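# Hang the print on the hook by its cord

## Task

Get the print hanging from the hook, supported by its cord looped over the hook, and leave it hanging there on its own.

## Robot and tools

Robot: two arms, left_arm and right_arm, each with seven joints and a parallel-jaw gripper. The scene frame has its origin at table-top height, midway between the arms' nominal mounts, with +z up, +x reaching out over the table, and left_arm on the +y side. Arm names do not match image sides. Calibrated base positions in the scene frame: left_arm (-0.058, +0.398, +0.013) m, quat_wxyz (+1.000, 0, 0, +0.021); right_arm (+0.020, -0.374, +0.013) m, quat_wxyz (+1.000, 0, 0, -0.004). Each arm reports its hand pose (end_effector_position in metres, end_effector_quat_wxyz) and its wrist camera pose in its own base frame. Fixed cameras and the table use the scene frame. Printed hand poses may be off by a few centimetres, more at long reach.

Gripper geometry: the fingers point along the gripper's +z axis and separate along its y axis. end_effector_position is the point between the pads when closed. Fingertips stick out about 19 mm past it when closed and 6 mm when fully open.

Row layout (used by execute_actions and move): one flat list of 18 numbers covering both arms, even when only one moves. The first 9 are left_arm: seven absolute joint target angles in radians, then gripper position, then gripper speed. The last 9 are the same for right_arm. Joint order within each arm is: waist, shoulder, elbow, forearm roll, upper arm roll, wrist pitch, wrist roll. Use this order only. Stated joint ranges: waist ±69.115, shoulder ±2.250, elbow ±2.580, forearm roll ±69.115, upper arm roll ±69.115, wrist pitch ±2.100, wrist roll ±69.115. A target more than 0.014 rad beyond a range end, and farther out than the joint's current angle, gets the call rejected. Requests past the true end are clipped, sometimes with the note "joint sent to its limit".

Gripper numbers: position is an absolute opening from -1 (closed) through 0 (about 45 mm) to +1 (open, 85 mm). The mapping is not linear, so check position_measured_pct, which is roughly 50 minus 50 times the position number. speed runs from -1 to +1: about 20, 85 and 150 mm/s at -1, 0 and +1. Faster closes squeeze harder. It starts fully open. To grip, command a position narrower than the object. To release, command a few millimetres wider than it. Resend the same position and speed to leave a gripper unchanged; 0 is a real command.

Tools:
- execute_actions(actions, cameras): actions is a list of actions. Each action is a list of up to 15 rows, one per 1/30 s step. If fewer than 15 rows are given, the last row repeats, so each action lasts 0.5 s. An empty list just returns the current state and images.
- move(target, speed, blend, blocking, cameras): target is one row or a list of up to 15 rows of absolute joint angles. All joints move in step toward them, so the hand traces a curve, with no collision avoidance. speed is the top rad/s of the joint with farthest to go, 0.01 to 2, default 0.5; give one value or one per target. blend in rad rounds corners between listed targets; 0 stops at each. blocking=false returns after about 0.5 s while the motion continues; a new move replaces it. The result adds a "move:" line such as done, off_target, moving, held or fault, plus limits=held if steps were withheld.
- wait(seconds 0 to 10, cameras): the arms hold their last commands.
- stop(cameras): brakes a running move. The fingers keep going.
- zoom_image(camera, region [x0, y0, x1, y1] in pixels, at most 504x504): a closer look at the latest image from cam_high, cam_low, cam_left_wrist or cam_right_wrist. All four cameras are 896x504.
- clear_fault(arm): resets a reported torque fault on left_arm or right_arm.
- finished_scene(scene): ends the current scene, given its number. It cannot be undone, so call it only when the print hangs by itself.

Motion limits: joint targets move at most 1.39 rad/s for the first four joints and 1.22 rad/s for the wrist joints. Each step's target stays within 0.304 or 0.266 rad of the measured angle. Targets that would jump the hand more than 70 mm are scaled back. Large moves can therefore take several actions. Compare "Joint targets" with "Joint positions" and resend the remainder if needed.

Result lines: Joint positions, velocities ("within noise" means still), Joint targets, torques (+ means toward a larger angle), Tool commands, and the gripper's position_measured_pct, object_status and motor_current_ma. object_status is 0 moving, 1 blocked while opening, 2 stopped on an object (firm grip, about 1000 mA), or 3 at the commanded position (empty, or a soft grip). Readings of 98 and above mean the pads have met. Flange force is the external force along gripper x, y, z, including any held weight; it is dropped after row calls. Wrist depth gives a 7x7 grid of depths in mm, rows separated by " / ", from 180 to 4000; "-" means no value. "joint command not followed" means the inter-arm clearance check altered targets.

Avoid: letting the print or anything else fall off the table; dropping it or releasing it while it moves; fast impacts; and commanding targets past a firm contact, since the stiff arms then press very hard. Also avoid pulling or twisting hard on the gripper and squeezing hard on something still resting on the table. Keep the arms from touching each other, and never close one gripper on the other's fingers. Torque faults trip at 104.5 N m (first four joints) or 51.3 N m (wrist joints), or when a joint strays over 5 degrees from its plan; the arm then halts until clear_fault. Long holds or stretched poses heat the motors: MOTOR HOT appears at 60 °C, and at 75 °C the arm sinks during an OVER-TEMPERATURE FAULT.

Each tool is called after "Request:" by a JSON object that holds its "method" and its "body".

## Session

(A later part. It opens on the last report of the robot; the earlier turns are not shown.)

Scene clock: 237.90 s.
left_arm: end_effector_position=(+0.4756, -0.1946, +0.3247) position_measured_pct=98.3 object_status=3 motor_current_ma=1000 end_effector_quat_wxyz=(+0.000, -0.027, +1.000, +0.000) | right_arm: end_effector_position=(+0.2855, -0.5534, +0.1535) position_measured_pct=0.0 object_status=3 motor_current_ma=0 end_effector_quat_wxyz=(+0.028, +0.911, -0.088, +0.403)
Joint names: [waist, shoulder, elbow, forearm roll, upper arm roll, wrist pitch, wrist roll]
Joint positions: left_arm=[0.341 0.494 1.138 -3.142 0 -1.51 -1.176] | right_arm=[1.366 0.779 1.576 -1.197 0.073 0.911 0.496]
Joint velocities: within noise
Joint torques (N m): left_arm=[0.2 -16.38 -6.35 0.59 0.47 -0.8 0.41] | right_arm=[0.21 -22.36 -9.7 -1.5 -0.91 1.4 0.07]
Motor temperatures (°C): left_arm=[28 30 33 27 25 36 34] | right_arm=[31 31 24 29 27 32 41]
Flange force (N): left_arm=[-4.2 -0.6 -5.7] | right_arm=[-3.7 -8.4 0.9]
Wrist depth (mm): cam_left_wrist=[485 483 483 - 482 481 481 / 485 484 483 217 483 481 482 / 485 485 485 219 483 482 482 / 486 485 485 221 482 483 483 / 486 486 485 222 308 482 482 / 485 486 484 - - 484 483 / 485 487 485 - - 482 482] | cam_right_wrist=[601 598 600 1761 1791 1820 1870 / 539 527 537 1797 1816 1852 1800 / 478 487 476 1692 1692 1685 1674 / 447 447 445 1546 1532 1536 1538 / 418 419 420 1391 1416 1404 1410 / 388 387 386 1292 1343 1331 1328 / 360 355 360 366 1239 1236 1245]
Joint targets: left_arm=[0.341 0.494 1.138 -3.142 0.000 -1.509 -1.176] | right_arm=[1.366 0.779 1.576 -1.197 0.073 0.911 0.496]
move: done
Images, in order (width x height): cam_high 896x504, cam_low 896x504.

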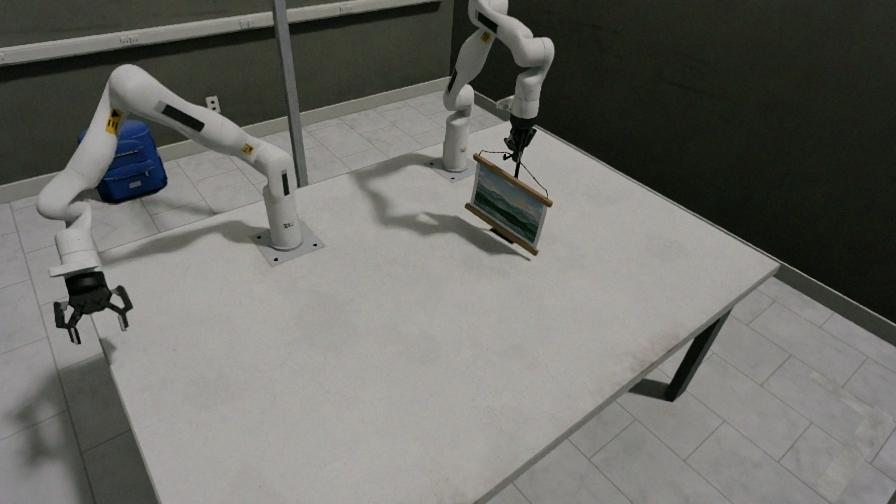

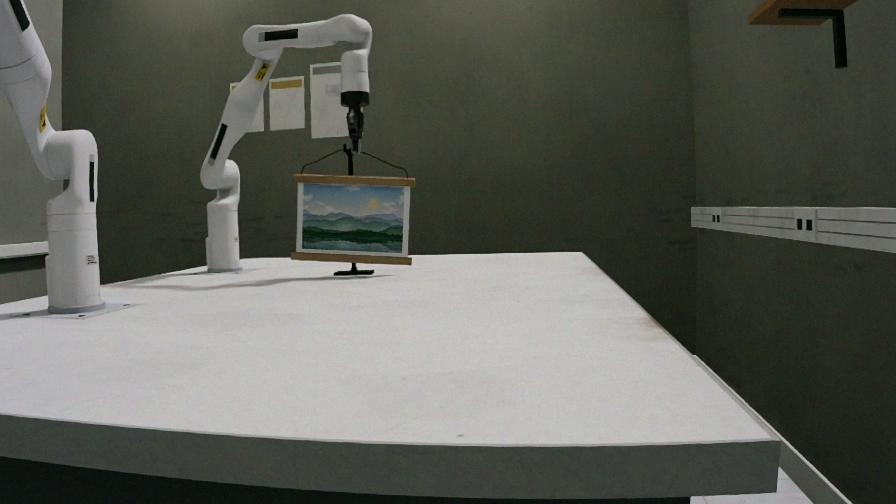

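Request:
{"method": "move", "body": {"target": [[0.3413,0.4934,1.12,-3.1416,0,-1.5282,-1.1763,-1,-1,1.366,0.779,1.576,-1.197,0.073,0.911,0.496,1,1],[0.3413,0.4934,1.12,-3.1416,0,-1.5282,-1.1763,-0.55,-1,1.366,0.779,1.576,-1.197,0.073,0.911,0.496,1,1]], "speed": 0.05}}

Request:
{"method": "zoom_image", "body": {"camera": "cam_high", "region": [470, 130, 560, 210]}}

Request:
{"method": "zoom_image", "body": {"camera": "cam_low", "region": [290, 120, 420, 200]}}

Scene clock: 245.60 s.
left_arm: end_effector_position=(+0.4756, -0.1946, +0.3307) position_measured_pct=77.5 object_status=0 motor_current_ma=0 end_effector_quat_wxyz=(+0.000, -0.027, +1.000, +0.000) | right_arm: end_effector_position=(+0.2855, -0.5534, +0.1535) position_measured_pct=0.0 object_status=3 motor_current_ma=0 end_effector_quat_wxyz=(+0.028, +0.911, -0.088, +0.403)
Joint names: [waist, shoulder, elbow, forearm roll, upper arm roll, wrist pitch, wrist roll]
Joint positions: left_arm=[0.341 0.493 1.12 -3.142 0 -1.528 -1.176] | right_arm=[1.366 0.779 1.576 -1.197 0.073 0.911 0.496]
Joint velocities: within noise
Joint torques (N m): left_arm=[-0.09 -17.67 -7.49 0.37 0.35 -0.46 0.4] | right_arm=[0.18 -22.27 -9.7 -1.57 -0.77 1.38 0.04]
Motor temperatures (°C): left_arm=[28 30 33 27 25 36 34] | right_arm=[31 31 24 29 27 32 41]
Flange force (N): left_arm=[-3.2 -0.8 -3.3] | right_arm=[-3.7 -8.5 0.7]
Wrist depth (mm): cam_left_wrist=[490 490 489 229 488 487 487 / 491 491 490 229 489 488 487 / 491 490 490 230 489 489 487 / 491 490 489 231 488 487 488 / 492 492 491 232 387 488 488 / 492 492 490 - 489 - 489 / 491 491 491 233 490 489 489] | cam_right_wrist=[601 599 600 1733 1786 1865 1855 / 542 524 536 1818 1813 1835 1822 / 478 487 475 1681 1682 1697 1691 / 447 446 445 1550 1537 1529 1527 / 420 419 418 1388 1406 1418 1426 / 388 388 387 1295 1330 1341 1314 / 361 354 360 366 1225 1241 1234]
Joint targets: left_arm=[0.341 0.493 1.120 -3.142 0.000 -1.528 -1.176] | right_arm=[1.366 0.779 1.576 -1.197 0.073 0.911 0.496]
move: done
camera_calibration:
cam_left_wrist: T_world_to_cam=[[-0.0394318, 0.999116, -0.0145882, 0.221852], [0.999213, 0.0394894, 0.00368207, -0.416513], [0.0042549, -0.0144316, -0.999887, 0.471617], [0, 0, 0, 1]] pos_world=[0.422927, -0.198402, 0.476334]
cam_right_wrist: T_world_to_cam=[[-0.170306, -0.985296, -0.0136622, -0.492994], [-0.681977, 0.127863, -0.72011, 0.426532], [0.711269, -0.113322, -0.693726, -0.00604686], [0, 0, 0, 1]] pos_world=[0.211226, -0.540968, 0.296219]

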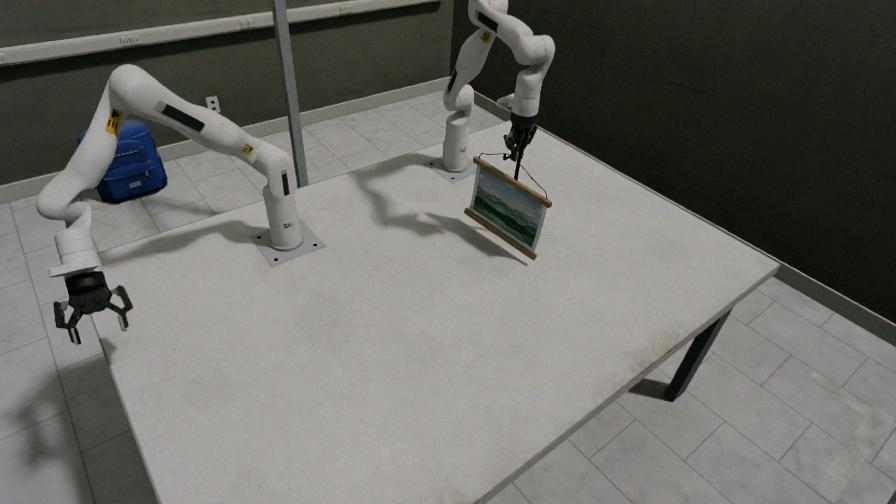

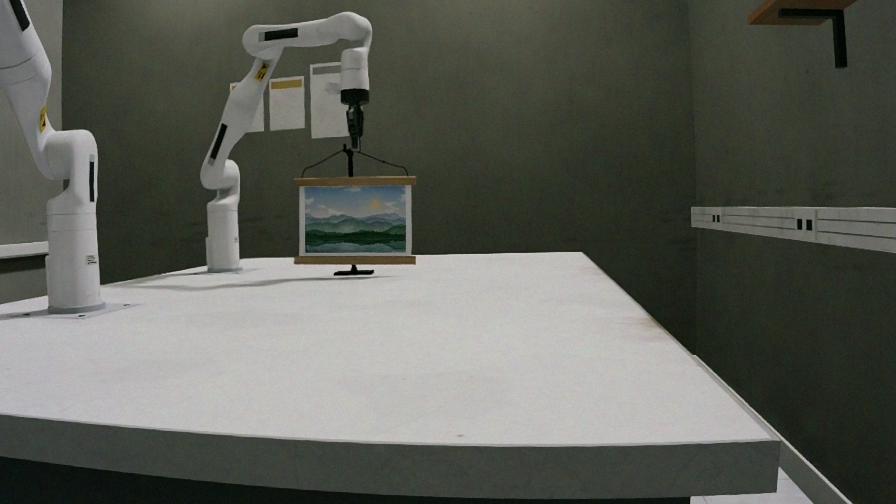

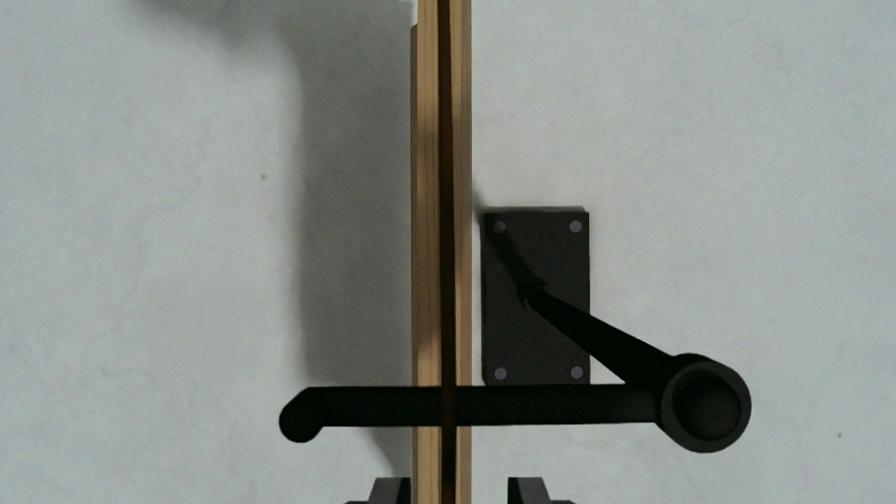

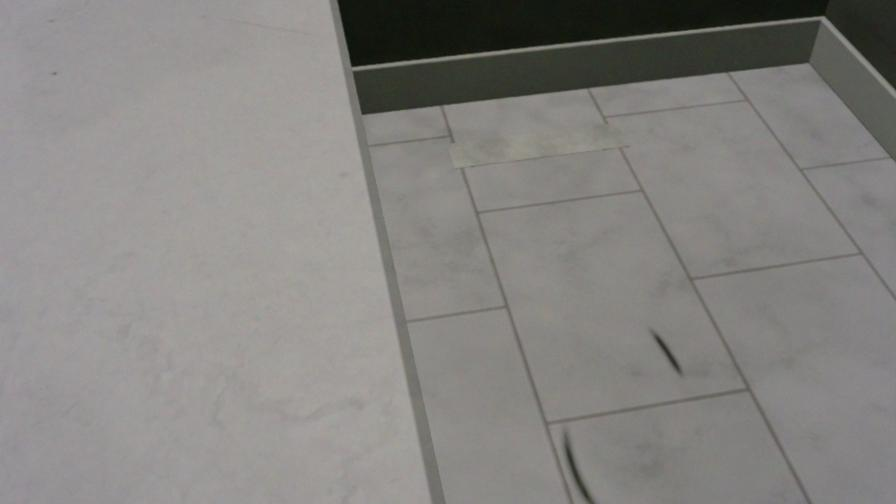

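Scaled by 5.600 from the camera's 896x504 image, which has a finer 1280x720 frame.

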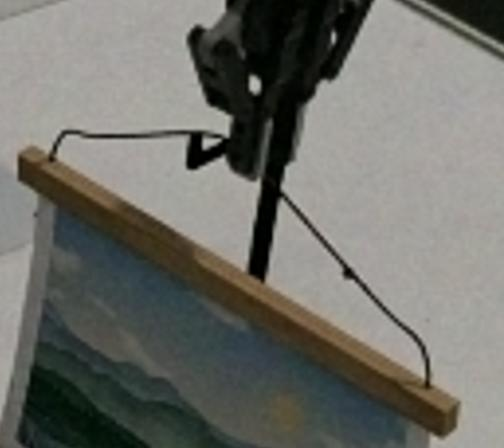

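Scaled by 3.877 from the camera's 896x504 image, which has a finer 1280x720 frame.

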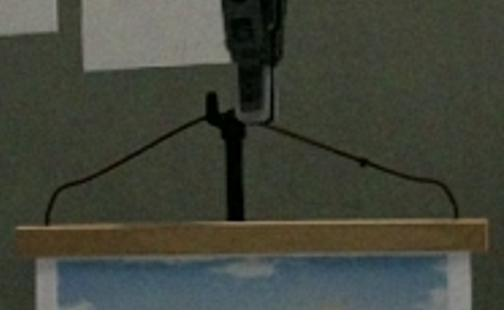

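Request:
{"method": "move", "body": {"target": [[0.3413,0.5042,0.9009,-3.1416,0,-1.7365,-1.1763,-0.55,-1,1.366,0.779,1.576,-1.197,0.073,0.911,0.496,1,1]], "speed": 0.1, "cameras": ["cam_high","cam_low","cam_left_wrist"]}}

Request:
{"method": "zoom_image", "body": {"camera": "cam_high", "region": [470, 130, 560, 210]}}

Scene clock: 251.00 s.
left_arm: end_effector_position=(+0.4756, -0.1946, +0.3937) position_measured_pct=77.5 object_status=3 motor_current_ma=0 end_effector_quat_wxyz=(+0.000, -0.027, +1.000, +0.000) | right_arm: end_effector_position=(+0.2855, -0.5534, +0.1535) position_measured_pct=0.0 object_status=3 motor_current_ma=0 end_effector_quat_wxyz=(+0.028, +0.911, -0.088, +0.403)
Joint names: [waist, shoulder, elbow, forearm roll, upper arm roll, wrist pitch, wrist roll]
Joint positions: left_arm=[0.341 0.504 0.901 -3.142 0 -1.736 -1.176] | right_arm=[1.366 0.779 1.576 -1.197 0.073 0.911 0.496]
Joint velocities: within noise
Joint torques (N m): left_arm=[-0.04 -17.75 -7.46 0.42 0.2 -0.48 0.4] | right_arm=[0.21 -22.41 -9.68 -1.52 -0.89 1.39 0.04]
Motor temperatures (°C): left_arm=[28 30 33 27 25 36 34] | right_arm=[31 31 24 29 27 32 41]
Flange force (N): left_arm=[-3.3 -0.8 -3.8] | right_arm=[-3.8 -8.2 0.9]
Wrist depth (mm): cam_left_wrist=[554 553 553 292 552 549 550 / 554 554 552 294 553 551 550 / 555 554 554 295 552 552 549 / 556 554 554 295 552 551 552 / 555 553 554 224 408 552 553 / 555 554 554 224 552 552 551 / 556 555 554 554 551 553 552] | cam_right_wrist=[602 599 601 1739 1787 1843 1825 / 538 525 537 1818 1837 1861 1793 / 479 488 476 1674 1655 1688 1668 / 446 446 445 1551 1515 1517 1546 / 420 419 419 1398 1431 1422 1414 / 388 387 386 1297 1332 1329 1324 / 361 355 360 365 1233 1232 1240]
Joint targets: left_arm=[0.341 0.504 0.901 -3.142 0.000 -1.736 -1.176] | right_arm=[1.366 0.779 1.576 -1.197 0.073 0.911 0.496]
move: done
camera_calibration:
cam_left_wrist: T_world_to_cam=[[-0.0394309, 0.999114, -0.0146881, 0.222824], [0.999213, 0.0394889, 0.00367812, -0.416743], [0.00425488, -0.0145316, -0.999885, 0.53459], [0, 0, 0, 1]] pos_world=[0.422927, -0.198402, 0.539334]
Images, in order (width x height): cam_high 896x504, cam_low 896x504, cam_left_wrist 896x504.

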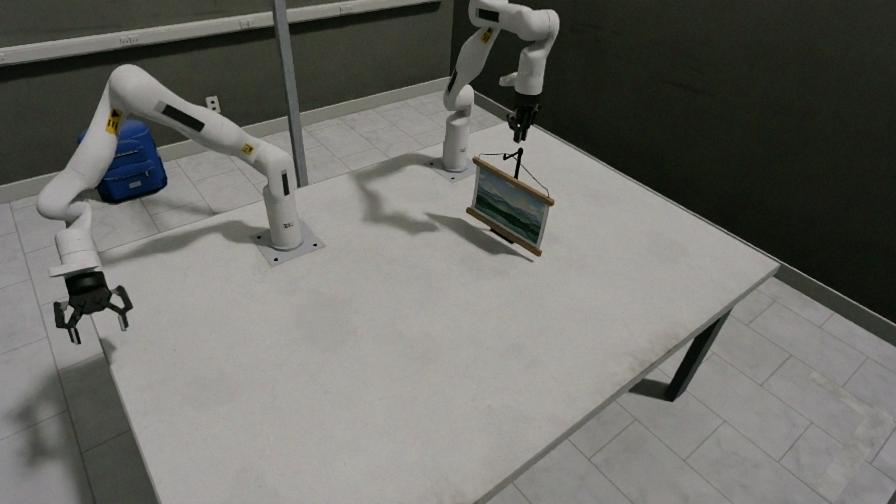

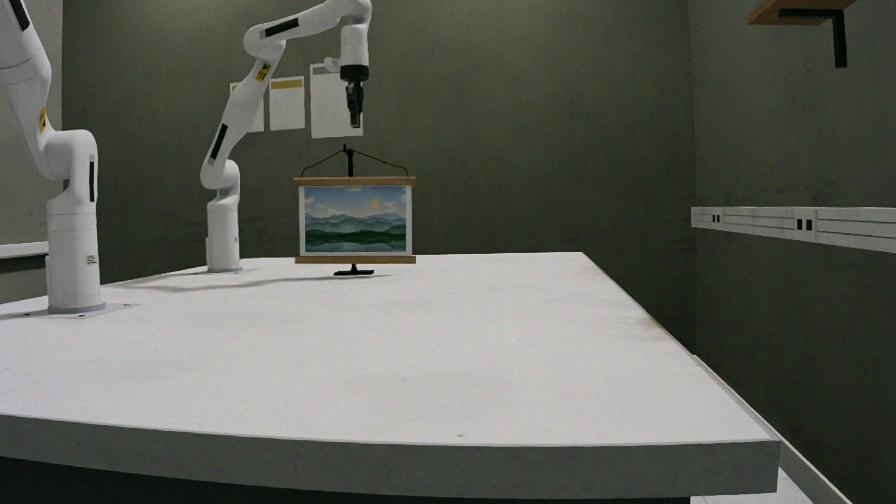

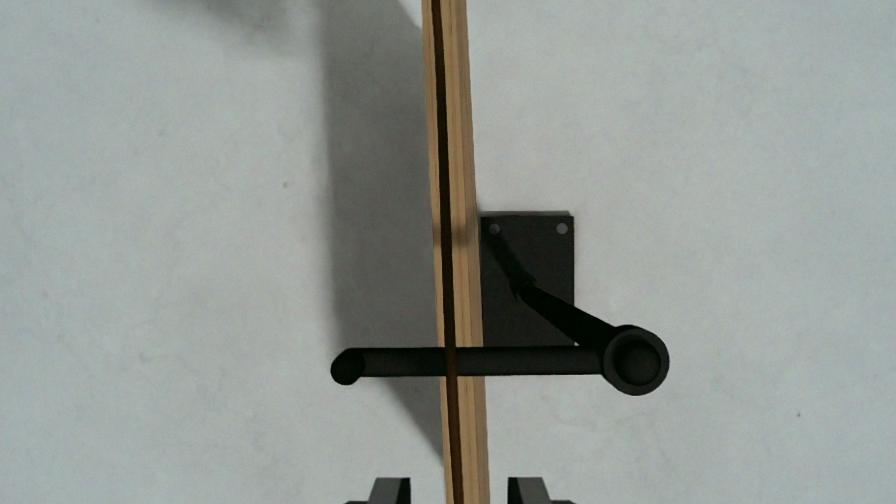

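Scaled by 5.600 from the camera's 896x504 image, which has a finer 1280x720 frame.

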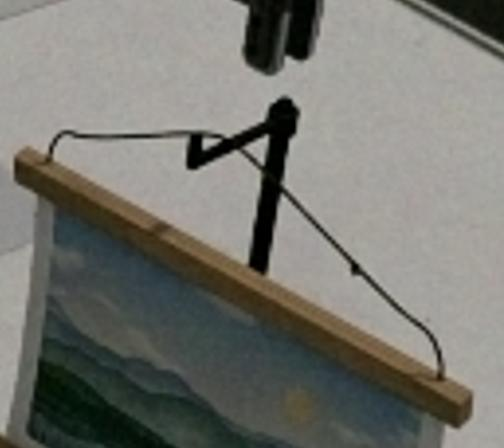

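Hung cleanly, gripper clear.

Request:
{"method": "finished_scene", "body": {"scene": 1}}

The scene is finished: the task was done.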